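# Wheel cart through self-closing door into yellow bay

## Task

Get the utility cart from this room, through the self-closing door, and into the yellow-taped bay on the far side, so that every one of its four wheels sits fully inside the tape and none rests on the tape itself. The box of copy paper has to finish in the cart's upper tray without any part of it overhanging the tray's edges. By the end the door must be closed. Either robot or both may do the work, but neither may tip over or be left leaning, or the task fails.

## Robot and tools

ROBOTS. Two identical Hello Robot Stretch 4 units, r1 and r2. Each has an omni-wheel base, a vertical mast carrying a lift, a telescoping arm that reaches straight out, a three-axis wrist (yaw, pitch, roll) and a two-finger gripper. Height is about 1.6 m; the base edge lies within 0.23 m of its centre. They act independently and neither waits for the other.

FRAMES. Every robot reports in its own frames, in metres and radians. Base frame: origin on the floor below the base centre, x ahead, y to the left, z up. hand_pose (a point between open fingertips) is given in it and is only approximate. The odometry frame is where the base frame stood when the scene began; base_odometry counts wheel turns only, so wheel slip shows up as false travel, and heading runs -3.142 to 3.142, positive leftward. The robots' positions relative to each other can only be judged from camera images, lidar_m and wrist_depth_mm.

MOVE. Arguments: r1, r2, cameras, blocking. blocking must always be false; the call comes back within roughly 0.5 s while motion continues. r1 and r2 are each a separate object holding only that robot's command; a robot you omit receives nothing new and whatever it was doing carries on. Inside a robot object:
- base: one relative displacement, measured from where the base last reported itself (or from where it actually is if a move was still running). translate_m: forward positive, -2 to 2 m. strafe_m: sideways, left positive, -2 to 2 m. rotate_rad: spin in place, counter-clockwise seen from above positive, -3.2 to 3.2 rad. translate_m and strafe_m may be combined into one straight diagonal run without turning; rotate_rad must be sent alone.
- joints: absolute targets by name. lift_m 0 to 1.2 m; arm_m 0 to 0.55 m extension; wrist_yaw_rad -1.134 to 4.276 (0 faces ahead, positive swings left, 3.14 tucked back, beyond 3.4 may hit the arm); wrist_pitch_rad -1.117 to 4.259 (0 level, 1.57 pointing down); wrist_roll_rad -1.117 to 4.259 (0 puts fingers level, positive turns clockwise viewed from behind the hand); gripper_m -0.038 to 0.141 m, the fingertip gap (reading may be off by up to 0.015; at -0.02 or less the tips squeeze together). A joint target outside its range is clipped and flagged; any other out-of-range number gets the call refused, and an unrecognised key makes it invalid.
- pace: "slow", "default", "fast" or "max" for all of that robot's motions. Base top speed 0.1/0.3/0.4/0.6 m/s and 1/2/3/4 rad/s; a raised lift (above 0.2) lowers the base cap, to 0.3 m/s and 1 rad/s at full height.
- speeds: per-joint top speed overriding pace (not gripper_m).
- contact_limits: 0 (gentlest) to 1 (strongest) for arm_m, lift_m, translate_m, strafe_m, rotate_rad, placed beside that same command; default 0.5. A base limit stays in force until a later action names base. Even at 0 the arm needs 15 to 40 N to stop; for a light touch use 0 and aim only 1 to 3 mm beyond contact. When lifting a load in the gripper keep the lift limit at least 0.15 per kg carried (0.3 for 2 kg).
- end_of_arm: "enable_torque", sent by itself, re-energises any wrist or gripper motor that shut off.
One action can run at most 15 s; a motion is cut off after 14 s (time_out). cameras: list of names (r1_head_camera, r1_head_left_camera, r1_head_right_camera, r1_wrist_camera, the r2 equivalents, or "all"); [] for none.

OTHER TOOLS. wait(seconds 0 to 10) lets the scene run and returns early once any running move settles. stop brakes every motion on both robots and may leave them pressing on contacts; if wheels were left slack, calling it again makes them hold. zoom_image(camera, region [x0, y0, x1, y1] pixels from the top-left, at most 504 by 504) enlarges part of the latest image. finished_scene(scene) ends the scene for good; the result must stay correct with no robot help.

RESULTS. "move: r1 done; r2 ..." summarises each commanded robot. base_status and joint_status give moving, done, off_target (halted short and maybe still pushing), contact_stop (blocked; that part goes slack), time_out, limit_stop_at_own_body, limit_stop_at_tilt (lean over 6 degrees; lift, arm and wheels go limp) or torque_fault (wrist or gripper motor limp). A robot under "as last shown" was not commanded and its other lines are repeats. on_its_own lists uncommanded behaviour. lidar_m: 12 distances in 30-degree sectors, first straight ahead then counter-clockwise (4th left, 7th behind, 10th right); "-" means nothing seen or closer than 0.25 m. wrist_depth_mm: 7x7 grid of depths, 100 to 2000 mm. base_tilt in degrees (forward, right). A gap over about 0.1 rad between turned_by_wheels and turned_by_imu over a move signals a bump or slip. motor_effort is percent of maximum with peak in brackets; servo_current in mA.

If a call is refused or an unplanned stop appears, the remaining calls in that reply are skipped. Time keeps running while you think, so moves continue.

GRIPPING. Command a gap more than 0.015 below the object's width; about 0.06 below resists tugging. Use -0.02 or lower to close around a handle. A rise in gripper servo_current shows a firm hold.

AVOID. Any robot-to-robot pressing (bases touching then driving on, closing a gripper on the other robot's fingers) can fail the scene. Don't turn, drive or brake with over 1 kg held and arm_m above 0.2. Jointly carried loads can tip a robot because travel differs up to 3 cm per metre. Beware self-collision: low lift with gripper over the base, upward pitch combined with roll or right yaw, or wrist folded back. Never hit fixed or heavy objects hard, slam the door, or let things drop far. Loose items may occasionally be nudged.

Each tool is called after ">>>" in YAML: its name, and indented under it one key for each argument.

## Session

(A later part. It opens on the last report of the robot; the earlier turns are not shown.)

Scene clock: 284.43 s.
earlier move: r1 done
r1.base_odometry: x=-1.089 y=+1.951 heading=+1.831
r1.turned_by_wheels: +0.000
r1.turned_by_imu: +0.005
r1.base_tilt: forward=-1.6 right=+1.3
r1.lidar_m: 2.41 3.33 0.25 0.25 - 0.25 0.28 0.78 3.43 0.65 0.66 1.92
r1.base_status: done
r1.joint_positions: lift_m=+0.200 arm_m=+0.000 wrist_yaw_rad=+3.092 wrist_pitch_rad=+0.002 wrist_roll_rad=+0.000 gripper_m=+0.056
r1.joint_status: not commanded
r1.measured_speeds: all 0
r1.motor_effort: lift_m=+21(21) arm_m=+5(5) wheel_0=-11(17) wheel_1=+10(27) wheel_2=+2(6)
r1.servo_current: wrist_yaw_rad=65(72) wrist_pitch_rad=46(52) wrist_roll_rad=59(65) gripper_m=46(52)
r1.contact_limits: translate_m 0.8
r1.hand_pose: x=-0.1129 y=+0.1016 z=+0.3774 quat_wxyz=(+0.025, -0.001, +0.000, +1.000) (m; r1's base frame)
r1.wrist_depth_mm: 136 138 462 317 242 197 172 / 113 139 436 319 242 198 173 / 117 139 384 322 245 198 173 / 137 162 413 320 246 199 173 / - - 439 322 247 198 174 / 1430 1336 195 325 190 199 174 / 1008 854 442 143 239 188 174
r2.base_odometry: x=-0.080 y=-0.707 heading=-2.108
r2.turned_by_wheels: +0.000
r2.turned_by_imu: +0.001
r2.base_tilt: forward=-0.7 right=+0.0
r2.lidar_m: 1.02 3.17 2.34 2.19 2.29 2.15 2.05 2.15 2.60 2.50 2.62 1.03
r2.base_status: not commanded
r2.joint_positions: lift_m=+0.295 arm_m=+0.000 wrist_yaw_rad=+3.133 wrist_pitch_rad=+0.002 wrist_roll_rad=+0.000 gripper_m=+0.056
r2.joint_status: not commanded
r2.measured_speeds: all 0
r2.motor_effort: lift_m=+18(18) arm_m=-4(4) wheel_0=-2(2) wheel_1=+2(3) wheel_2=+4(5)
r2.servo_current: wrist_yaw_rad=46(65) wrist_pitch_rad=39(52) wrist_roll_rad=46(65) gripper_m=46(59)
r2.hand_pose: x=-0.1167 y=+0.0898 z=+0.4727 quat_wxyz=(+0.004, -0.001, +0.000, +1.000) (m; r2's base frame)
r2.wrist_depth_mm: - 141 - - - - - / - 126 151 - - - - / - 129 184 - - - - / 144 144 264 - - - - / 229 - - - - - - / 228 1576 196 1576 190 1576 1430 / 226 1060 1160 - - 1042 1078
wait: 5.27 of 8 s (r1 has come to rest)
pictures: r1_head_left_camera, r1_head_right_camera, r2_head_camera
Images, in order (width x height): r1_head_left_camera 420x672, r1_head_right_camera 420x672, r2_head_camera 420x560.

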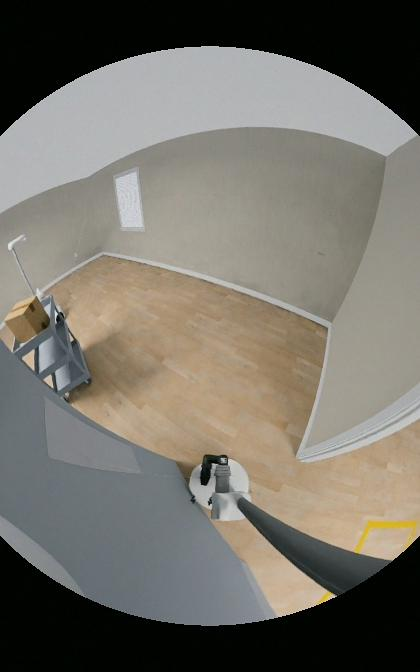

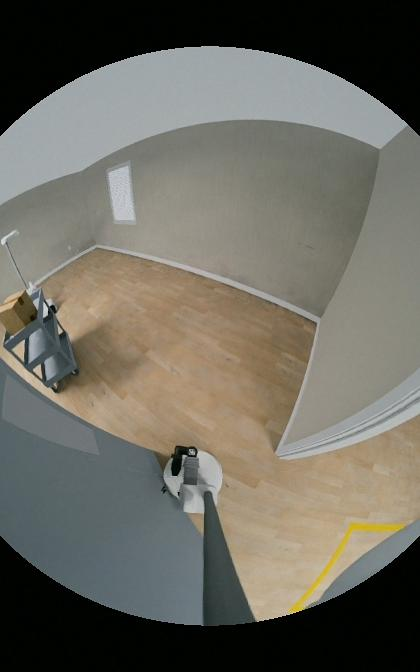

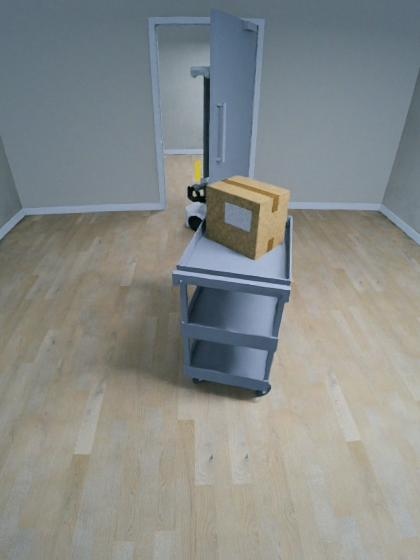

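>>> move:
  blocking: false
  r1: {"base":{"translate_m":-0.093,"strafe_m":0.239},"pace":"slow","contact_limits":{"translate_m":0.8}}

>>> wait:
  seconds: 5

>>> move:
  blocking: false
  r1: {"base":{"translate_m":-0.138,"strafe_m":0.161},"pace":"slow","contact_limits":{"translate_m":0.6}}

>>> wait:
  seconds: 5
  cameras: ["r1_head_left_camera","r1_head_right_camera","r2_head_camera"]

Scene clock: 292.03 s.
move: r1 moving
r1.base_odometry: x=-1.099 y=+1.943 heading=+1.832
r1.turned_by_wheels: +0.001
r1.turned_by_imu: +0.001
r1.base_tilt: forward=-1.6 right=+1.3
r1.lidar_m: 2.41 3.30 0.30 0.25 - 0.25 0.27 0.72 3.44 0.65 0.65 1.91
r1.base_status: translate_m moving; strafe_m moving
r1.joint_positions: lift_m=+0.200 arm_m=+0.000 wrist_yaw_rad=+3.092 wrist_pitch_rad=+0.002 wrist_roll_rad=+0.000 gripper_m=+0.056
r1.joint_status: not commanded
r1.measured_speeds: translate_m=-0.018 strafe_m=+0.045 rotate_rad=-0.002 lift_m=+0.000 arm_m=+0.000 wrist_yaw_rad=+0.000 wrist_pitch_rad=+0.000 wrist_roll_rad=+0.000
r1.motor_effort: lift_m=+21(21) arm_m=+5(5) wheel_0=-13(17) wheel_1=+13(16) wheel_2=+8(9)
r1.servo_current: wrist_yaw_rad=33(59) wrist_pitch_rad=39(52) wrist_roll_rad=59(59) gripper_m=39(46)
r1.contact_limits: translate_m 0.8
r1.hand_pose: x=-0.1129 y=+0.1016 z=+0.3774 quat_wxyz=(+0.025, -0.001, +0.000, +1.000) (m; r1's base frame)
r1.wrist_depth_mm: 136 138 449 317 243 202 173 / 113 139 424 317 244 198 175 / 117 139 379 317 247 198 174 / 137 162 404 319 246 200 175 / - - 455 320 247 199 176 / 1430 878 196 322 191 200 175 / 1025 866 433 143 240 189 175
r2: as last shown
r2.turned_by_imu: +0.000
r2.base_tilt: forward=-0.7 right=+0.1
r2.lidar_m: 1.01 3.17 2.30 2.19 2.28 2.15 2.06 2.16 2.61 2.53 2.61 1.00
r2.motor_effort: lift_m=+18(18) arm_m=-4(4) wheel_0=-2(2) wheel_1=+2(3) wheel_2=+4(4)
r2.servo_current: wrist_yaw_rad=52(59) wrist_pitch_rad=39(39) wrist_roll_rad=46(52) gripper_m=46(52)
r2.wrist_depth_mm: - 141 - - - - - / - 126 151 - - - - / - 129 185 - - - - / 144 144 264 - - - - / 230 - - - - - - / 227 1576 196 1576 190 1618 1430 / 227 1060 1138 - - 1042 1060
pictures: none

Scene clock: 295.37 s.
earlier move: r1 done
r1.base_odometry: x=-1.296 y=+1.800 heading=+1.831
r1.turned_by_wheels: +0.000
r1.turned_by_imu: +0.000
r1.base_tilt: forward=-1.6 right=+1.3
r1.lidar_m: 2.63 3.59 1.39 0.25 0.25 - 0.25 0.35 3.60 0.91 0.89 2.51
r1.base_status: done
r1.joint_positions: lift_m=+0.200 arm_m=+0.000 wrist_yaw_rad=+3.092 wrist_pitch_rad=+0.002 wrist_roll_rad=+0.000 gripper_m=+0.056
r1.joint_status: not commanded
r1.measured_speeds: all 0
r1.motor_effort: lift_m=+21(21) arm_m=+5(5) wheel_0=-9(17) wheel_1=+7(16) wheel_2=+6(10)
r1.servo_current: wrist_yaw_rad=65(72) wrist_pitch_rad=46(52) wrist_roll_rad=52(65) gripper_m=39(52)
r1.contact_limits: translate_m 0.8
r1.hand_pose: x=-0.1129 y=+0.1016 z=+0.3774 quat_wxyz=(+0.025, -0.001, +0.000, +1.000) (m; r1's base frame)
r1.wrist_depth_mm: 136 138 338 286 247 218 200 / 113 138 332 285 248 219 202 / 117 139 314 286 249 220 202 / 137 165 330 287 251 220 202 / 488 418 342 289 248 220 202 / 525 421 194 289 190 220 202 / 535 397 334 142 246 213 203
r2.base_odometry: x=-0.080 y=-0.707 heading=-2.108
r2.turned_by_wheels: +0.000
r2.turned_by_imu: +0.000
r2.base_tilt: forward=-0.7 right=+0.0
r2.lidar_m: 0.97 3.19 2.30 2.20 2.30 2.16 2.05 2.13 2.62 2.52 2.63 1.01
r2.base_status: not commanded
r2.joint_positions: lift_m=+0.295 arm_m=+0.000 wrist_yaw_rad=+3.133 wrist_pitch_rad=+0.002 wrist_roll_rad=+0.000 gripper_m=+0.056
r2.joint_status: not commanded
r2.measured_speeds: all 0
r2.motor_effort: lift_m=+18(18) arm_m=-4(4) wheel_0=-2(2) wheel_1=+2(3) wheel_2=+4(5)
r2.servo_current: wrist_yaw_rad=52(65) wrist_pitch_rad=39(46) wrist_roll_rad=59(59) gripper_m=52(52)
r2.hand_pose: x=-0.1167 y=+0.0898 z=+0.4727 quat_wxyz=(+0.004, -0.001, +0.000, +1.000) (m; r2's base frame)
r2.wrist_depth_mm: - 140 - - - - - / - 127 151 - - - - / - 129 184 - - - - / 144 144 265 - - - - / 229 - - - - - - / 227 1576 196 1537 190 1618 1464 / 227 1060 1138 - - 1042 1060
wait: 3.33 of 5 s (r1 has come to rest)
pictures: none

Scene clock: 295.87 s.
move: r1 moving
r1.base_odometry: x=-1.303 y=+1.789 heading=+1.832
r1.turned_by_wheels: +0.000
r1.turned_by_imu: +0.001
r1.base_tilt: forward=-1.5 right=+1.3
r1.lidar_m: 2.63 3.64 1.38 0.25 0.25 - 0.25 0.35 3.59 0.94 0.91 2.51
r1.base_status: translate_m moving; strafe_m moving
r1.joint_positions: lift_m=+0.200 arm_m=+0.000 wrist_yaw_rad=+3.092 wrist_pitch_rad=+0.002 wrist_roll_rad=+0.000 gripper_m=+0.056
r1.joint_status: not commanded
r1.measured_speeds: translate_m=-0.031 strafe_m=+0.038 rotate_rad=-0.003 lift_m=+0.000 arm_m=+0.000 wrist_yaw_rad=+0.000 wrist_pitch_rad=+0.000 wrist_roll_rad=+0.000
r1.motor_effort: lift_m=+21(21) arm_m=+5(5) wheel_0=-14(14) wheel_1=+7(10) wheel_2=+9(11)
r1.servo_current: wrist_yaw_rad=52(52) wrist_pitch_rad=46(52) wrist_roll_rad=52(65) gripper_m=46(46)
r1.contact_limits: translate_m 0.6
r1.hand_pose: x=-0.1129 y=+0.1016 z=+0.3774 quat_wxyz=(+0.025, -0.001, +0.000, +1.000) (m; r1's base frame)
r1.wrist_depth_mm: 136 138 334 283 248 220 202 / 113 139 325 285 249 219 202 / 117 139 314 286 249 220 202 / 137 165 322 286 250 220 202 / 500 410 338 290 251 217 204 / 517 415 194 287 191 221 204 / 521 413 332 143 246 213 204
r2: as last shown
r2.base_tilt: forward=-0.7 right=+0.1
r2.lidar_m: 1.00 3.18 2.33 2.20 2.33 2.14 2.05 2.13 2.62 2.52 2.62 1.00
r2.servo_current: wrist_yaw_rad=46(52) wrist_pitch_rad=39(46) wrist_roll_rad=52(52) gripper_m=46(52)
r2.wrist_depth_mm: - 140 - - - - - / - 126 150 - - - - / - 129 185 - - - - / 145 143 264 - - - - / 229 - - - - - - / 228 1576 196 1576 190 1618 1464 / 227 1078 1160 - - 1042 1060
pictures: none

Scene clock: 298.73 s.
earlier move: r1 done
r1.base_odometry: x=-1.415 y=+1.625 heading=+1.831
r1.turned_by_wheels: +0.000
r1.turned_by_imu: +0.032
r1.base_tilt: forward=-1.5 right=+1.3
r1.lidar_m: 2.85 1.36 1.37 0.31 0.25 - 0.25 0.26 0.60 1.16 1.08 2.69
r1.base_status: done
r1.joint_positions: lift_m=+0.200 arm_m=+0.000 wrist_yaw_rad=+3.092 wrist_pitch_rad=+0.002 wrist_roll_rad=+0.000 gripper_m=+0.056
r1.joint_status: not commanded
r1.measured_speeds: all 0
r1.motor_effort: lift_m=+21(21) arm_m=+5(5) wheel_0=-8(16) wheel_1=+4(10) wheel_2=+5(12)
r1.servo_current: wrist_yaw_rad=39(72) wrist_pitch_rad=39(52) wrist_roll_rad=33(65) gripper_m=39(52)
r1.contact_limits: translate_m 0.6
r1.hand_pose: x=-0.1129 y=+0.1016 z=+0.3774 quat_wxyz=(+0.025, -0.001, +0.000, +1.000) (m; r1's base frame)
r1.wrist_depth_mm: 136 138 314 290 267 250 237 / 112 139 312 289 268 249 237 / 116 139 306 290 268 253 237 / 136 161 307 291 270 252 237 / 379 347 317 291 271 252 239 / 382 347 195 291 191 252 239 / 389 349 320 143 270 247 237
r2.base_odometry: x=-0.080 y=-0.707 heading=-2.108
r2.turned_by_wheels: +0.000
r2.turned_by_imu: +0.000
r2.base_tilt: forward=-0.7 right=+0.0
r2.lidar_m: 1.00 3.14 2.32 2.21 2.30 2.15 2.06 2.12 2.62 2.51 2.63 1.01
r2.base_status: not commanded
r2.joint_positions: lift_m=+0.295 arm_m=+0.000 wrist_yaw_rad=+3.133 wrist_pitch_rad=+0.002 wrist_roll_rad=+0.000 gripper_m=+0.056
r2.joint_status: not commanded
r2.measured_speeds: all 0
r2.motor_effort: lift_m=+18(18) arm_m=-4(4) wheel_0=-2(2) wheel_1=+2(3) wheel_2=+4(5)
r2.servo_current: wrist_yaw_rad=46(59) wrist_pitch_rad=39(52) wrist_roll_rad=46(59) gripper_m=52(59)
r2.hand_pose: x=-0.1167 y=+0.0898 z=+0.4727 quat_wxyz=(+0.004, -0.001, +0.000, +1.000) (m; r2's base frame)
r2.wrist_depth_mm: - 141 - - - - - / - 127 151 - - - - / - 129 185 - - - - / 144 144 265 - - - - / 230 - - - - - - / 227 1576 196 1537 189 1661 1430 / 226 1078 1138 - - 1025 1060
wait: 2.87 of 5 s (r1 has come to rest)
pictures: r1_head_left_camera, r1_head_right_camera, r2_head_camera
Images, in order (width x height): r1_head_left_camera 420x672, r1_head_right_camera 420x672, r2_head_camera 420x560.

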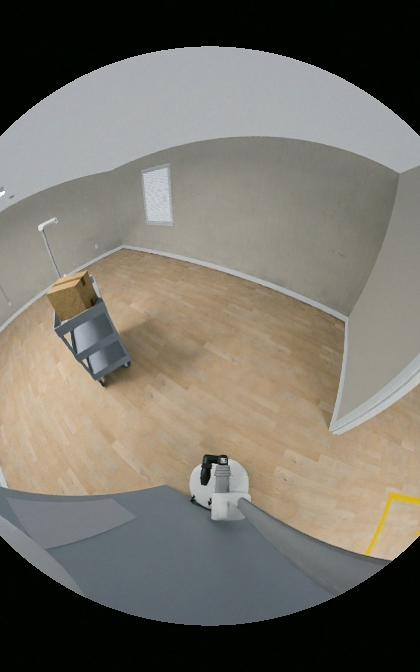

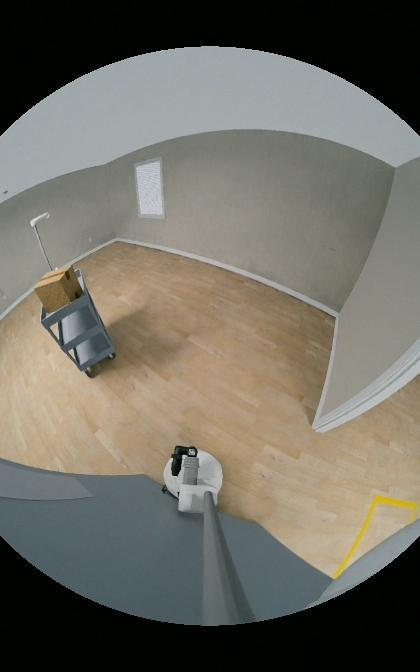

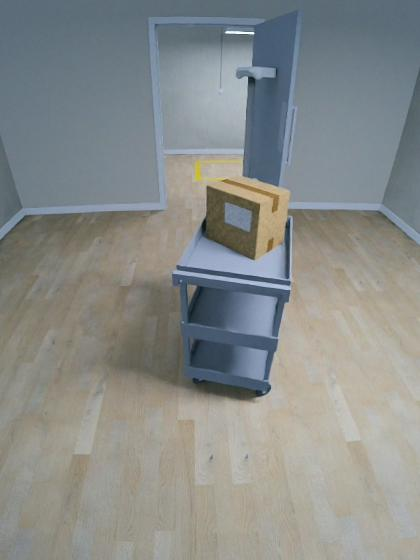

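>>> move:
  blocking: false
  r1: {"base":{"translate_m":-0.11,"strafe_m":0.11},"pace":"slow","contact_limits":{"translate_m":0.5}}

>>> wait:
  seconds: 5
  cameras: ["r1_head_left_camera","r1_head_right_camera","r2_head_camera"]

>>> zoom_image:
  camera: "r2_head_camera"
  region: [140, 160, 320, 420]

Scene clock: 304.40 s.
move: r1 moving
r1.base_odometry: x=-1.422 y=+1.614 heading=+1.832
r1.turned_by_wheels: +0.000
r1.turned_by_imu: +0.000
r1.base_tilt: forward=-1.5 right=+1.3
r1.lidar_m: 2.87 1.37 1.36 0.33 0.25 - 0.25 0.25 0.58 1.20 1.10 2.71
r1.base_status: translate_m moving; strafe_m moving
r1.joint_positions: lift_m=+0.200 arm_m=+0.000 wrist_yaw_rad=+3.092 wrist_pitch_rad=+0.002 wrist_roll_rad=+0.000 gripper_m=+0.056
r1.joint_status: not commanded
r1.measured_speeds: translate_m=-0.035 strafe_m=+0.035 rotate_rad=+0.000 lift_m=+0.000 arm_m=+0.000 wrist_yaw_rad=+0.000 wrist_pitch_rad=+0.000 wrist_roll_rad=+0.000
r1.motor_effort: lift_m=+21(21) arm_m=+5(5) wheel_0=-11(14) wheel_1=+5(7) wheel_2=+11(11)
r1.servo_current: wrist_yaw_rad=39(59) wrist_pitch_rad=33(52) wrist_roll_rad=52(65) gripper_m=33(46)
r1.contact_limits: translate_m 0.5
r1.hand_pose: x=-0.1129 y=+0.1016 z=+0.3774 quat_wxyz=(+0.025, -0.001, +0.000, +1.000) (m; r1's base frame)
r1.wrist_depth_mm: 136 138 312 287 268 251 239 / 112 139 310 289 271 251 240 / 116 139 303 293 270 253 240 / 136 160 309 291 271 253 239 / 377 343 317 291 268 253 241 / 379 345 196 293 191 253 241 / 382 345 317 143 268 249 239
r2: as last shown
r2.lidar_m: 1.00 3.20 2.32 2.19 2.27 2.14 2.03 2.14 2.64 2.52 2.62 1.01
r2.motor_effort: lift_m=+18(18) arm_m=-4(4) wheel_0=-2(3) wheel_1=+3(3) wheel_2=+4(5)
r2.servo_current: wrist_yaw_rad=59(59) wrist_pitch_rad=39(46) wrist_roll_rad=46(52) gripper_m=46(52)
r2.wrist_depth_mm: - 141 - - - - - / - 126 151 - - - - / - 129 185 - - - - / 144 144 264 - - - - / 229 - - - - - - / 226 1576 196 1576 190 1576 1499 / 226 1060 1160 - - 1025 1078
pictures: none

Scene clock: 309.40 s.
earlier move: r1 contact_stop
r1.base_odometry: x=-1.463 y=+1.674 heading=+2.065
r1.turned_by_wheels: +0.233
r1.turned_by_imu: +0.238
r1.base_tilt: forward=-1.6 right=+1.3
r1.lidar_m: 3.12 1.29 1.36 0.25 0.25 - 0.25 0.36 3.70 1.08 1.51 2.67
r1.base_status: translate_m contact_stop; strafe_m contact_stop
r1.joint_positions: lift_m=+0.200 arm_m=+0.000 wrist_yaw_rad=+3.092 wrist_pitch_rad=+0.002 wrist_roll_rad=+0.000 gripper_m=+0.056
r1.joint_status: not commanded
r1.measured_speeds: all 0
r1.on_its_own: the wheels are slack since a contact_stop
r1.motor_effort: lift_m=+21(21) arm_m=+4(5) wheel_0=+1(29) wheel_1=+0(15) wheel_2=+0(29)
r1.servo_current: wrist_yaw_rad=59(78) wrist_pitch_rad=39(52) wrist_roll_rad=52(65) gripper_m=39(52)
r1.contact_limits: translate_m 0.5
r1.hand_pose: x=-0.1128 y=+0.1016 z=+0.3774 quat_wxyz=(+0.025, -0.001, +0.000, +1.000) (m; r1's base frame)
r1.wrist_depth_mm: 136 138 347 287 248 216 198 / 108 138 338 290 249 216 198 / 115 139 297 291 248 217 199 / 134 153 330 291 249 217 199 / 521 442 351 294 250 215 199 / 549 445 194 294 191 219 199 / 564 452 345 143 245 211 200
r2.base_odometry: x=-0.080 y=-0.707 heading=-2.108
r2.turned_by_wheels: +0.000
r2.turned_by_imu: +0.001
r2.base_tilt: forward=-0.7 right=+0.1
r2.lidar_m: 1.01 3.17 2.31 2.18 2.30 2.14 2.05 2.14 2.61 2.50 2.65 1.02
r2.base_status: not commanded
r2.joint_positions: lift_m=+0.295 arm_m=+0.000 wrist_yaw_rad=+3.133 wrist_pitch_rad=+0.002 wrist_roll_rad=+0.000 gripper_m=+0.056
r2.joint_status: not commanded
r2.measured_speeds: all 0
r2.motor_effort: lift_m=+18(18) arm_m=-4(4) wheel_0=-2(3) wheel_1=+2(3) wheel_2=+4(5)
r2.servo_current: wrist_yaw_rad=52(65) wrist_pitch_rad=39(52) wrist_roll_rad=52(59) gripper_m=52(59)
r2.hand_pose: x=-0.1167 y=+0.0898 z=+0.4727 quat_wxyz=(+0.004, -0.001, +0.000, +1.000) (m; r2's base frame)
r2.wrist_depth_mm: - 141 - - - - - / - 126 150 - - - - / - 129 185 - - - - / 144 143 263 - - - - / 230 - - - - - - / 227 1576 195 1576 190 1661 1464 / 226 1060 1160 - - 1060 1078
wait: 5.00 s; no rest
pictures: r1_head_left_camera, r1_head_right_camera, r2_head_camera
Images, in order (width x height): r1_head_left_camera 420x672, r1_head_right_camera 420x672, r2_head_camera 420x560.

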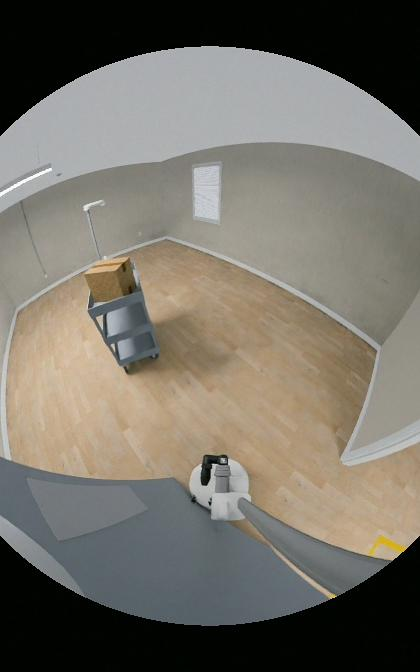

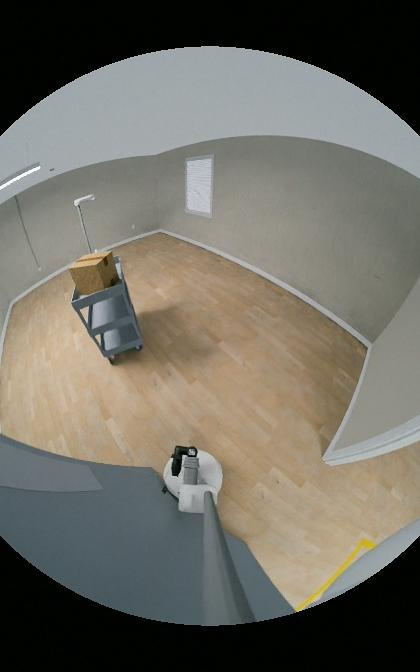

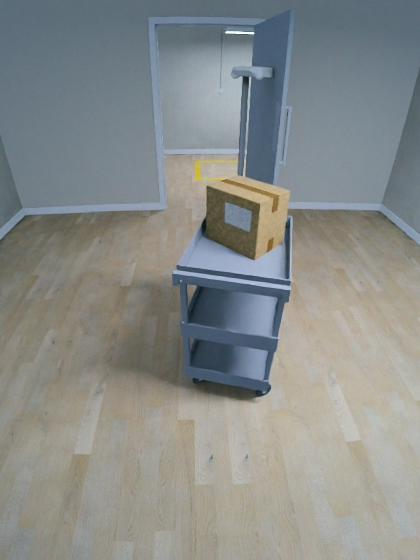

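Scaled by 1.938 from the camera's 420x560 image, which has a finer 1200x1600 frame.

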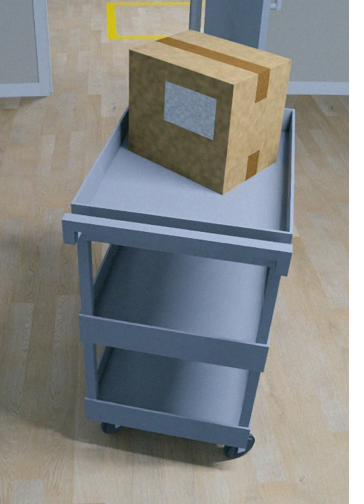

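>>> move:
  blocking: false
  r1: {"base":{"translate_m":-0.06,"strafe_m":0.07},"pace":"slow","contact_limits":{"translate_m":0.7}}

>>> wait:
  seconds: 4
  cameras: ["r1_head_left_camera","r2_head_camera"]

Scene clock: 319.10 s.
earlier move: r1 contact_stop
move: r1 moving
r1.base_odometry: x=-1.467 y=+1.662 heading=+2.065
r1.turned_by_wheels: +0.000
r1.turned_by_imu: +0.000
r1.base_tilt: forward=-1.5 right=+1.3
r1.lidar_m: 3.15 1.30 1.38 0.25 0.25 - 0.25 0.34 3.70 1.12 1.54 2.68
r1.base_status: earlier translate_m contact_stop (by the wheels' count: +0.060 of -0.110); earlier strafe_m contact_stop (by the wheels' count: +0.024 of +0.110); translate_m moving; strafe_m moving
r1.joint_positions: lift_m=+0.200 arm_m=+0.000 wrist_yaw_rad=+3.092 wrist_pitch_rad=+0.002 wrist_roll_rad=+0.000 gripper_m=+0.056
r1.joint_status: not commanded
r1.measured_speeds: translate_m=-0.033 strafe_m=+0.038 rotate_rad=+0.001 lift_m=+0.000 arm_m=+0.000 wrist_yaw_rad=+0.000 wrist_pitch_rad=+0.000 wrist_roll_rad=+0.000
r1.motor_effort: lift_m=+21(21) arm_m=+4(4) wheel_0=-11(14) wheel_1=+8(9) wheel_2=+8(10)
r1.servo_current: wrist_yaw_rad=52(65) wrist_pitch_rad=39(46) wrist_roll_rad=46(59) gripper_m=39(46)
r1.contact_limits: translate_m 0.7
r1.hand_pose: x=-0.1128 y=+0.1016 z=+0.3774 quat_wxyz=(+0.025, -0.001, +0.000, +1.000) (m; r1's base frame)
r1.wrist_depth_mm: 136 138 343 287 249 216 198 / 108 138 336 290 248 216 198 / 115 139 298 290 249 217 200 / 136 153 329 290 250 218 200 / 508 439 347 290 250 216 200 / 539 436 195 294 190 220 200 / 544 442 338 142 246 212 200
r2: as last shown
r2.turned_by_imu: +0.000
r2.lidar_m: 1.02 3.20 2.32 2.20 2.28 2.14 2.05 2.15 2.64 2.51 2.63 1.01
r2.motor_effort: lift_m=+18(18) arm_m=-4(4) wheel_0=-1(3) wheel_1=+2(3) wheel_2=+4(4)
r2.servo_current: wrist_yaw_rad=52(52) wrist_pitch_rad=39(46) wrist_roll_rad=33(52) gripper_m=52(52)
r2.wrist_depth_mm: - 141 - - - - - / - 127 151 - - - - / - 130 185 - - - - / 144 144 265 - - - - / 229 - - - - - - / 226 1537 196 1576 190 1661 1464 / 226 1078 1138 - - 1042 1060
pictures: none

Scene clock: 322.43 s.
earlier move: r1 contact_stop
r1.base_odometry: x=-1.496 y=+1.638 heading=+2.102
r1.turned_by_wheels: +0.037
r1.turned_by_imu: +0.039
r1.base_tilt: forward=-1.5 right=+1.3
r1.lidar_m: 3.24 1.30 3.73 0.25 0.25 - 0.25 0.35 3.73 1.16 1.72 2.73
r1.base_status: translate_m contact_stop (by the wheels' count: -0.015 of -0.060); strafe_m contact_stop (by the wheels' count: +0.046 of +0.070)
r1.joint_positions: lift_m=+0.200 arm_m=+0.000 wrist_yaw_rad=+3.092 wrist_pitch_rad=+0.002 wrist_roll_rad=+0.000 gripper_m=+0.056
r1.joint_status: not commanded
r1.measured_speeds: all 0
r1.on_its_own: the wheels are slack since a contact_stop
r1.motor_effort: lift_m=+21(21) arm_m=+4(4) wheel_0=+0(32) wheel_1=+0(15) wheel_2=+0(23)
r1.servo_current: wrist_yaw_rad=46(72) wrist_pitch_rad=39(52) wrist_roll_rad=52(72) gripper_m=46(52)
r1.contact_limits: translate_m 0.7
r1.hand_pose: x=-0.1128 y=+0.1016 z=+0.3774 quat_wxyz=(+0.025, -0.001, +0.000, +1.000) (m; r1's base frame)
r1.wrist_depth_mm: 136 138 343 287 248 216 198 / 108 138 334 289 248 218 198 / 112 139 293 290 249 218 200 / 134 155 329 291 250 219 200 / 512 436 345 293 251 216 200 / 544 439 195 293 191 220 201 / 549 415 343 143 246 211 200
r2.base_odometry: x=-0.080 y=-0.707 heading=-2.108
r2.turned_by_wheels: +0.000
r2.turned_by_imu: +0.000
r2.base_tilt: forward=-0.7 right=+0.1
r2.lidar_m: 1.02 3.19 2.33 2.20 2.30 2.16 2.05 2.14 2.63 2.48 2.63 1.01
r2.base_status: not commanded
r2.joint_positions: lift_m=+0.295 arm_m=+0.000 wrist_yaw_rad=+3.133 wrist_pitch_rad=+0.002 wrist_roll_rad=+0.000 gripper_m=+0.056
r2.joint_status: not commanded
r2.measured_speeds: all 0
r2.motor_effort: lift_m=+18(18) arm_m=-4(4) wheel_0=-2(3) wheel_1=+2(3) wheel_2=+4(5)
r2.servo_current: wrist_yaw_rad=52(59) wrist_pitch_rad=39(46) wrist_roll_rad=46(65) gripper_m=52(59)
r2.hand_pose: x=-0.1167 y=+0.0898 z=+0.4727 quat_wxyz=(+0.004, -0.001, +0.000, +1.000) (m; r2's base frame)
r2.wrist_depth_mm: - 140 - - - - - / - 126 151 - - - - / - 129 185 - - - - / 144 144 264 - - - - / 229 - - - - - - / 227 1537 196 1537 191 1618 1430 / 225 1060 1138 - - 1025 1060
wait: 3.33 of 4 s (r1 has come to rest)
pictures: r1_head_left_camera, r2_head_camera
Images, in order (width x height): r1_head_left_camera 420x672, r2_head_camera 420x560.

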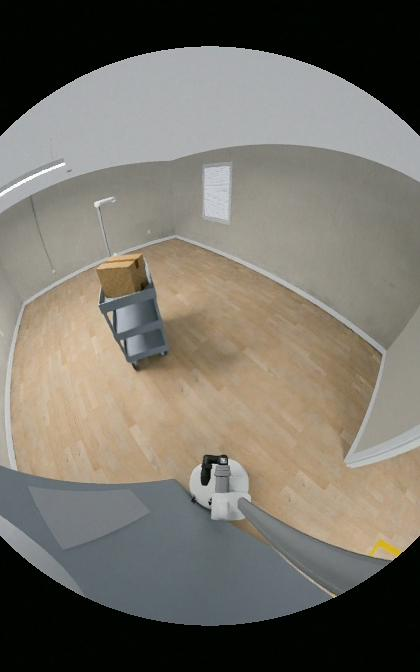

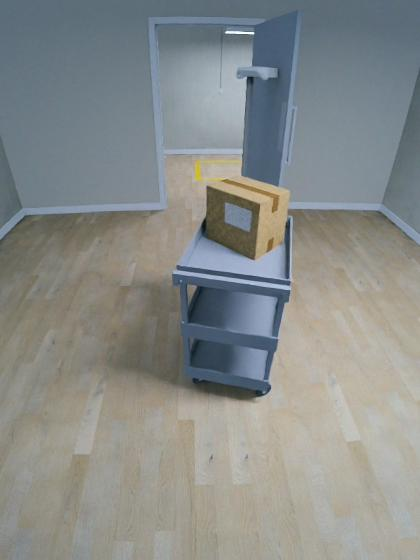

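>>> move:
  blocking: false
  r1: {"base":{"translate_m":0.1,"strafe_m":0.1},"pace":"slow","contact_limits":{"translate_m":0.6}}

>>> wait:
  seconds: 4
  cameras: ["r1_head_left_camera","r1_head_right_camera","r2_head_camera"]

Scene clock: 331.33 s.
move: r1 moving
r1.base_odometry: x=-1.508 y=+1.642 heading=+2.102
r1.turned_by_wheels: +0.000
r1.turned_by_imu: +0.000
r1.base_tilt: forward=-1.5 right=+1.3
r1.lidar_m: 3.29 1.28 3.70 0.25 0.25 - 0.25 0.34 3.74 1.16 1.73 2.73
r1.base_status: translate_m moving; strafe_m moving
r1.joint_positions: lift_m=+0.200 arm_m=+0.000 wrist_yaw_rad=+3.092 wrist_pitch_rad=+0.002 wrist_roll_rad=+0.000 gripper_m=+0.056
r1.joint_status: not commanded
r1.measured_speeds: translate_m=+0.035 strafe_m=+0.035 rotate_rad=+0.000 lift_m=+0.000 arm_m=+0.000 wrist_yaw_rad=+0.000 wrist_pitch_rad=+0.000 wrist_roll_rad=+0.000
r1.motor_effort: lift_m=+21(21) arm_m=+4(4) wheel_0=-8(9) wheel_1=+9(10) wheel_2=-1(3)
r1.servo_current: wrist_yaw_rad=59(72) wrist_pitch_rad=46(46) wrist_roll_rad=46(52) gripper_m=39(46)
r1.contact_limits: translate_m 0.6
r1.hand_pose: x=-0.1128 y=+0.1016 z=+0.3774 quat_wxyz=(+0.025, -0.001, +0.000, +1.000) (m; r1's base frame)
r1.wrist_depth_mm: 136 137 345 289 248 216 198 / 108 138 336 289 249 217 199 / 112 139 293 290 250 218 200 / 134 155 329 291 249 218 200 / 512 436 349 290 250 214 200 / 539 442 196 293 191 219 201 / 549 413 343 143 247 212 200
r2: as last shown
r2.base_tilt: forward=-0.7 right=+0.0
r2.lidar_m: 1.01 3.15 2.33 2.17 2.29 2.15 2.04 2.14 2.64 2.50 2.62 1.02
r2.motor_effort: lift_m=+18(18) arm_m=-4(4) wheel_0=-2(2) wheel_1=+3(3) wheel_2=+4(5)
r2.servo_current: wrist_yaw_rad=52(52) wrist_pitch_rad=39(46) wrist_roll_rad=52(59) gripper_m=52(52)
r2.wrist_depth_mm: - 140 - - - - - / - 126 151 - - - - / - 130 185 - - - - / 144 144 264 - - - - / 229 - - - - - - / 228 1576 196 1576 190 1576 1430 / 226 1060 1138 - - 1042 1060
pictures: none

Scene clock: 333.50 s.
earlier move: r1 done
r1.base_odometry: x=-1.633 y=+1.674 heading=+2.102
r1.turned_by_wheels: +0.000
r1.turned_by_imu: +0.000
r1.base_tilt: forward=-1.6 right=+1.3
r1.lidar_m: 3.26 1.16 3.72 2.26 0.25 - 0.25 0.37 3.86 1.25 1.99 2.75
r1.base_status: done
r1.joint_positions: lift_m=+0.200 arm_m=+0.000 wrist_yaw_rad=+3.092 wrist_pitch_rad=+0.002 wrist_roll_rad=+0.000 gripper_m=+0.056
r1.joint_status: not commanded
r1.measured_speeds: all 0
r1.motor_effort: lift_m=+21(21) arm_m=+4(4) wheel_0=-7(11) wheel_1=+4(10) wheel_2=+0(3)
r1.servo_current: wrist_yaw_rad=52(78) wrist_pitch_rad=46(52) wrist_roll_rad=52(78) gripper_m=46(52)
r1.contact_limits: translate_m 0.6
r1.hand_pose: x=-0.1128 y=+0.1016 z=+0.3774 quat_wxyz=(+0.025, -0.001, +0.000, +1.000) (m; r1's base frame)
r1.wrist_depth_mm: 136 138 347 287 248 216 - / 108 138 340 290 248 217 - / 112 139 294 291 250 216 221 / 134 154 332 291 250 216 - / 530 442 351 293 251 214 - / 554 449 195 294 191 219 1138 / - 445 345 143 245 211 931
r2.base_odometry: x=-0.080 y=-0.707 heading=-2.108
r2.turned_by_wheels: +0.000
r2.turned_by_imu: +0.000
r2.base_tilt: forward=-0.7 right=+0.1
r2.lidar_m: 1.02 3.16 2.32 2.20 2.32 2.14 2.05 2.14 2.64 2.51 2.63 1.00
r2.base_status: not commanded
r2.joint_positions: lift_m=+0.295 arm_m=+0.000 wrist_yaw_rad=+3.133 wrist_pitch_rad=+0.002 wrist_roll_rad=+0.000 gripper_m=+0.056
r2.joint_status: not commanded
r2.measured_speeds: all 0
r2.motor_effort: lift_m=+18(18) arm_m=-4(4) wheel_0=-1(2) wheel_1=+2(3) wheel_2=+4(5)
r2.servo_current: wrist_yaw_rad=46(59) wrist_pitch_rad=39(46) wrist_roll_rad=46(65) gripper_m=46(59)
r2.hand_pose: x=-0.1167 y=+0.0898 z=+0.4727 quat_wxyz=(+0.004, -0.001, +0.000, +1.000) (m; r2's base frame)
r2.wrist_depth_mm: - 141 - - - - - / - 126 151 - - - - / - 129 185 - - - - / 144 144 264 - - - - / 229 - - - - - - / 228 1618 196 1576 190 1618 1464 / 226 1078 1138 - - 1025 1078
wait: 2.17 of 4 s (r1 has come to rest)
pictures: r1_head_left_camera, r1_head_right_camera, r2_head_camera
Images, in order (width x height): r1_head_left_camera 420x672, r1_head_right_camera 420x672, r2_head_camera 420x560.

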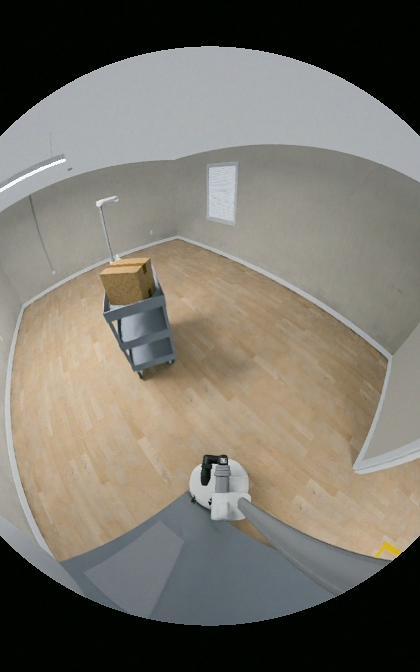

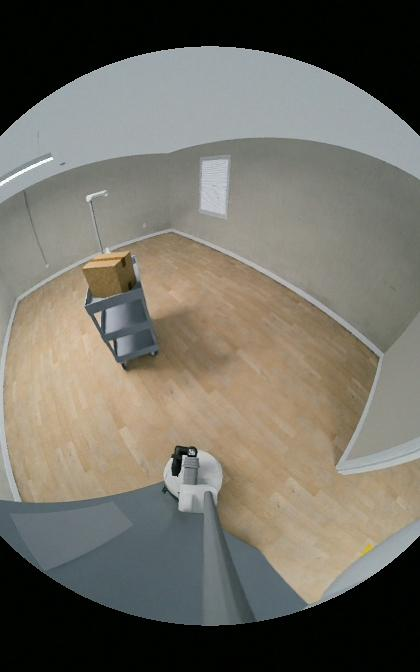

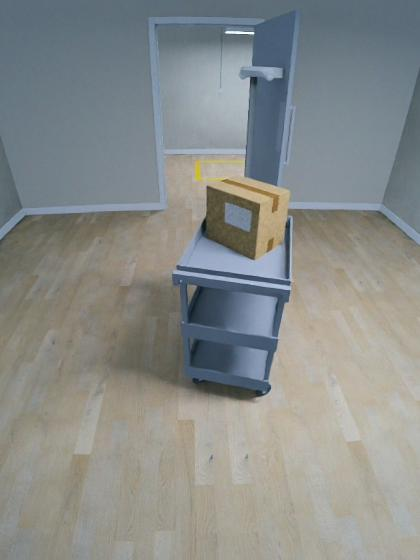

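>>> move:
  blocking: false
  r2: {"joints":{"lift_m":0.85}}

>>> wait:
  seconds: 3

>>> move:
  blocking: false
  r2: {"joints":{"wrist_yaw_rad":0,"wrist_pitch_rad":0.4,"gripper_m":0.12}}

>>> wait:
  seconds: 4

>>> wait:
  seconds: 1
  cameras: ["r2_head_camera","r2_wrist_camera"]

Scene clock: 353.63 s.
move: r2 moving
r1: as last shown
r1.lidar_m: 3.26 1.15 3.72 2.23 0.25 - 0.25 0.35 3.86 1.24 2.02 2.74
r1.motor_effort: lift_m=+21(21) arm_m=+4(4) wheel_0=-7(7) wheel_1=+4(4) wheel_2=+0(0)
r1.servo_current: wrist_yaw_rad=46(65) wrist_pitch_rad=39(46) wrist_roll_rad=39(59) gripper_m=52(52)
r1.contact_limits: translate_m 0.6
r1.wrist_depth_mm: 136 137 349 287 247 216 - / 108 138 336 291 247 216 - / 112 139 293 293 249 217 222 / 134 154 332 293 250 216 - / 530 445 353 294 250 215 - / 559 449 195 293 190 219 1138 / - 452 345 143 247 211 917
r2.base_odometry: x=-0.080 y=-0.707 heading=-2.108
r2.turned_by_wheels: +0.000
r2.turned_by_imu: +0.000
r2.base_tilt: forward=-0.7 right=+0.1
r2.lidar_m: 1.01 3.17 2.33 2.20 2.30 2.13 2.05 2.15 2.63 2.52 2.63 1.01
r2.base_status: not commanded
r2.joint_positions: lift_m=+0.333 arm_m=+0.000 wrist_yaw_rad=+3.133 wrist_pitch_rad=+0.002 wrist_roll_rad=+0.000 gripper_m=+0.056
r2.joint_status: lift_m moving
r2.measured_speeds: translate_m=+0.000 strafe_m=+0.000 rotate_rad=+0.000 lift_m=+0.146 arm_m=+0.000 wrist_yaw_rad=+0.000 wrist_pitch_rad=+0.000 wrist_roll_rad=+0.000
r2.motor_effort: lift_m=+23(25) arm_m=-4(4) wheel_0=-2(2) wheel_1=+3(3) wheel_2=+4(4)
r2.servo_current: wrist_yaw_rad=52(52) wrist_pitch_rad=33(46) wrist_roll_rad=59(59) gripper_m=46(52)
r2.hand_pose: x=-0.1167 y=+0.0898 z=+0.5103 quat_wxyz=(+0.004, -0.001, +0.000, +1.000) (m; r2's base frame)
r2.wrist_depth_mm: - 141 - - - - - / - 126 151 - - - - / - 129 185 - - - - / 144 143 264 - - - - / 229 - - - - - - / 227 1661 196 1618 190 1708 1499 / 225 1160 1229 - - 1118 1138
pictures: none

Scene clock: 356.27 s.
earlier move: r2 done
r1.base_odometry: x=-1.633 y=+1.674 heading=+2.102
r1.turned_by_wheels: +0.000
r1.turned_by_imu: +0.000
r1.base_tilt: forward=-1.6 right=+1.3
r1.lidar_m: 3.24 1.14 3.70 2.25 0.25 - 0.25 0.36 3.88 1.28 2.02 2.75
r1.base_status: not commanded
r1.joint_positions: lift_m=+0.200 arm_m=+0.000 wrist_yaw_rad=+3.092 wrist_pitch_rad=+0.002 wrist_roll_rad=+0.000 gripper_m=+0.056
r1.joint_status: not commanded
r1.measured_speeds: all 0
r1.motor_effort: lift_m=+21(21) arm_m=+4(4) wheel_0=-7(7) wheel_1=+4(5) wheel_2=+0(0)
r1.servo_current: wrist_yaw_rad=59(85) wrist_pitch_rad=39(52) wrist_roll_rad=65(65) gripper_m=46(52)
r1.contact_limits: translate_m 0.6
r1.hand_pose: x=-0.1128 y=+0.1016 z=+0.3774 quat_wxyz=(+0.025, -0.001, +0.000, +1.000) (m; r1's base frame)
r1.wrist_depth_mm: 136 138 347 289 248 216 - / 108 138 338 290 249 216 - / 112 139 294 290 248 216 222 / 134 155 332 296 251 218 - / 525 442 351 296 249 213 - / 554 449 195 293 191 218 1138 / - 449 347 143 246 210 931
r2.base_odometry: x=-0.080 y=-0.707 heading=-2.108
r2.turned_by_wheels: +0.000
r2.turned_by_imu: +0.000
r2.base_tilt: forward=-0.7 right=+0.1
r2.lidar_m: 1.03 3.17 2.31 2.20 2.30 2.15 2.05 2.16 2.62 2.51 2.62 1.02
r2.base_status: not commanded
r2.joint_positions: lift_m=+0.850 arm_m=+0.000 wrist_yaw_rad=+3.133 wrist_pitch_rad=+0.002 wrist_roll_rad=+0.000 gripper_m=+0.056
r2.joint_status: all done
r2.measured_speeds: all 0
r2.motor_effort: lift_m=+21(26) arm_m=-4(4) wheel_0=-2(3) wheel_1=+2(3) wheel_2=+4(5)
r2.servo_current: wrist_yaw_rad=52(52) wrist_pitch_rad=39(46) wrist_roll_rad=52(59) gripper_m=52(59)
r2.hand_pose: x=-0.1167 y=+0.0898 z=+1.0275 quat_wxyz=(+0.004, -0.001, +0.000, +1.000) (m; r2's base frame)
r2.wrist_depth_mm: - 140 - - - - - / - 126 151 - - - - / - 130 185 - - - - / 144 143 272 - - - - / 229 - - - - - - / 227 - 196 - 191 - - / 224 - - - - - -
wait: 2.63 of 3 s (r2 has come to rest)
pictures: none

Scene clock: 356.77 s.
move: r2 moving
r1: as last shown
r1.lidar_m: 3.28 1.13 3.69 2.24 0.25 - 0.25 0.36 3.87 1.24 1.98 2.75
r1.motor_effort: lift_m=+21(21) arm_m=+4(4) wheel_0=-7(7) wheel_1=+4(4) wheel_2=+0(0)
r1.servo_current: wrist_yaw_rad=65(65) wrist_pitch_rad=46(52) wrist_roll_rad=52(65) gripper_m=52(52)
r1.contact_limits: translate_m 0.6
r1.wrist_depth_mm: 136 138 347 290 248 216 - / 108 138 338 289 249 217 - / 112 139 294 290 249 217 221 / 134 154 330 291 249 217 - / 525 449 353 293 250 214 - / 549 449 195 294 190 219 1138 / - 449 345 143 247 211 904
r2.base_odometry: x=-0.080 y=-0.707 heading=-2.108
r2.turned_by_wheels: +0.000
r2.turned_by_imu: +0.000
r2.base_tilt: forward=-0.7 right=+0.1
r2.lidar_m: 1.01 3.18 2.34 2.18 2.31 2.15 2.06 2.15 2.60 2.50 2.60 1.00
r2.base_status: not commanded
r2.joint_positions: lift_m=+0.850 arm_m=+0.000 wrist_yaw_rad=+2.569 wrist_pitch_rad=+0.392 wrist_roll_rad=+0.000 gripper_m=+0.075
r2.joint_status: wrist_yaw_rad moving; wrist_pitch_rad moving; gripper_m moving
r2.measured_speeds: translate_m=+0.000 strafe_m=+0.000 rotate_rad=+0.000 lift_m=+0.000 arm_m=+0.000 wrist_yaw_rad=-1.743 wrist_pitch_rad=+0.307 wrist_roll_rad=+0.000
r2.motor_effort: lift_m=+21(21) arm_m=-4(4) wheel_0=-2(2) wheel_1=+2(3) wheel_2=+4(5)
r2.servo_current: wrist_yaw_rad=124(130) wrist_pitch_rad=13(98) wrist_roll_rad=33(52) gripper_m=85(104)
r2.hand_pose: x=-0.0058 y=+0.2179 z=+0.9178 quat_wxyz=(+0.277, -0.187, +0.055, +0.941) (m; r2's base frame)
r2.wrist_depth_mm: - - - - - - - / - - - - - - - / - - - - - - - / - - - - - - - / 1863 - - 1983 1983 1921 1863 / 1537 1576 191 1576 191 1537 1464 / 1336 1255 1336 - 1308 1229 1255
pictures: none

Scene clock: 358.67 s.
earlier move: r2 done
r1.base_odometry: x=-1.633 y=+1.674 heading=+2.102
r1.turned_by_wheels: +0.000
r1.turned_by_imu: +0.000
r1.base_tilt: forward=-1.6 right=+1.3
r1.lidar_m: 3.27 1.14 3.70 2.22 0.25 - 0.25 0.35 3.86 1.24 2.01 2.75
r1.base_status: not commanded
r1.joint_positions: lift_m=+0.200 arm_m=+0.000 wrist_yaw_rad=+3.092 wrist_pitch_rad=+0.002 wrist_roll_rad=+0.000 gripper_m=+0.056
r1.joint_status: not commanded
r1.measured_speeds: all 0
r1.motor_effort: lift_m=+21(21) arm_m=+4(4) wheel_0=-8(8) wheel_1=+4(4) wheel_2=+0(0)
r1.servo_current: wrist_yaw_rad=39(65) wrist_pitch_rad=46(52) wrist_roll_rad=65(65) gripper_m=39(52)
r1.contact_limits: translate_m 0.6
r1.hand_pose: x=-0.1128 y=+0.1016 z=+0.3774 quat_wxyz=(+0.025, -0.001, +0.000, +1.000) (m; r1's base frame)
r1.wrist_depth_mm: 136 138 347 287 248 216 - / 108 138 340 289 249 217 - / 112 139 293 290 249 217 221 / 134 154 332 293 250 216 - / 521 445 351 293 250 214 - / 559 449 195 294 190 219 1138 / - 449 345 143 246 211 904
r2.base_odometry: x=-0.080 y=-0.707 heading=-2.108
r2.turned_by_wheels: +0.000
r2.turned_by_imu: +0.000
r2.base_tilt: forward=-0.7 right=+0.1
r2.lidar_m: 1.00 3.17 2.32 2.20 2.31 2.16 2.05 2.15 2.62 2.52 2.62 0.99
r2.base_status: not commanded
r2.joint_positions: lift_m=+0.850 arm_m=+0.000 wrist_yaw_rad=+0.003 wrist_pitch_rad=+0.399 wrist_roll_rad=+0.000 gripper_m=+0.120
r2.joint_status: all done
r2.measured_speeds: all 0
r2.motor_effort: lift_m=+21(21) arm_m=-4(4) wheel_0=-2(2) wheel_1=+2(3) wheel_2=+4(5)
r2.servo_current: wrist_yaw_rad=39(143) wrist_pitch_rad=39(98) wrist_roll_rad=46(52) gripper_m=52(137)
r2.hand_pose: x=+0.4370 y=-0.0866 z=+0.9160 quat_wxyz=(+0.980, +0.000, +0.198, +0.001) (m; r2's base frame)
r2.wrist_depth_mm: - - - - 991 - - / - - - 1182 1042 - - / - - - - 1078 - - / - - - 1397 - - - / 1863 1921 1921 1078 - 1808 1808 / 1499 1464 198 156 187 1430 1464 / 1308 1255 1255 - - 1229 1255
wait: 1.90 of 4 s (r2 has come to rest)
pictures: none

Scene clock: 359.67 s.
r1.base_odometry: x=-1.633 y=+1.674 heading=+2.102
r1.turned_by_wheels: +0.000
r1.turned_by_imu: +0.000
r1.base_tilt: forward=-1.6 right=+1.3
r1.lidar_m: 3.26 1.14 3.69 2.25 0.25 - 0.25 0.35 3.86 1.24 2.01 2.72
r1.base_status: not commanded
r1.joint_positions: lift_m=+0.200 arm_m=+0.000 wrist_yaw_rad=+3.092 wrist_pitch_rad=+0.002 wrist_roll_rad=+0.000 gripper_m=+0.056
r1.joint_status: not commanded
r1.measured_speeds: all 0
r1.motor_effort: lift_m=+21(21) arm_m=+4(4) wheel_0=-7(8) wheel_1=+4(4) wheel_2=+0(0)
r1.servo_current: wrist_yaw_rad=39(65) wrist_pitch_rad=39(52) wrist_roll_rad=46(65) gripper_m=39(52)
r1.contact_limits: translate_m 0.6
r1.hand_pose: x=-0.1128 y=+0.1016 z=+0.3774 quat_wxyz=(+0.025, -0.001, +0.000, +1.000) (m; r1's base frame)
r1.wrist_depth_mm: 135 138 347 289 247 216 - / 108 138 336 290 248 216 - / 112 138 296 290 249 216 221 / 134 154 332 291 250 217 - / 525 442 353 293 251 214 - / 554 449 195 296 191 219 1138 / - 452 345 143 246 211 904
r2.base_odometry: x=-0.080 y=-0.707 heading=-2.108
r2.turned_by_wheels: +0.000
r2.turned_by_imu: +0.000
r2.base_tilt: forward=-0.6 right=+0.1
r2.lidar_m: 1.00 3.19 2.33 2.20 2.29 2.15 2.05 2.15 2.62 2.52 2.64 1.00
r2.base_status: not commanded
r2.joint_positions: lift_m=+0.850 arm_m=+0.000 wrist_yaw_rad=+0.003 wrist_pitch_rad=+0.399 wrist_roll_rad=+0.000 gripper_m=+0.120
r2.joint_status: all done
r2.measured_speeds: all 0
r2.motor_effort: lift_m=+21(21) arm_m=-4(4) wheel_0=-2(2) wheel_1=+2(3) wheel_2=+4(5)
r2.servo_current: wrist_yaw_rad=46(143) wrist_pitch_rad=39(98) wrist_roll_rad=52(52) gripper_m=52(137)
r2.hand_pose: x=+0.4370 y=-0.0866 z=+0.9160 quat_wxyz=(+0.980, +0.000, +0.198, +0.001) (m; r2's base frame)
r2.wrist_depth_mm: - - - - 991 - - / - - - 1182 1025 - - / - - - - - - - / - - - 1366 - - - / 1921 1863 1808 1078 - 1808 1756 / 1499 1430 198 156 187 1430 1464 / 1336 1281 1308 - - 1229 1229
wait: 1.00 s; at rest by 0.27 s
pictures: r2_head_camera, r2_wrist_camera
Images, in order (width x height): r2_head_camera 420x560, r2_wrist_camera 616x392.

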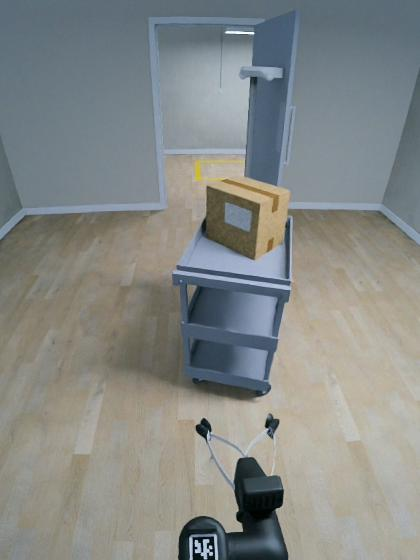

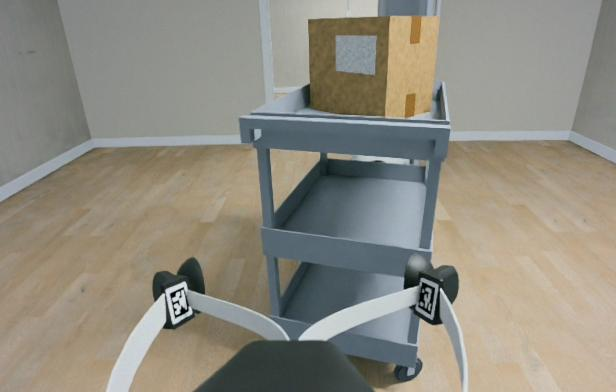

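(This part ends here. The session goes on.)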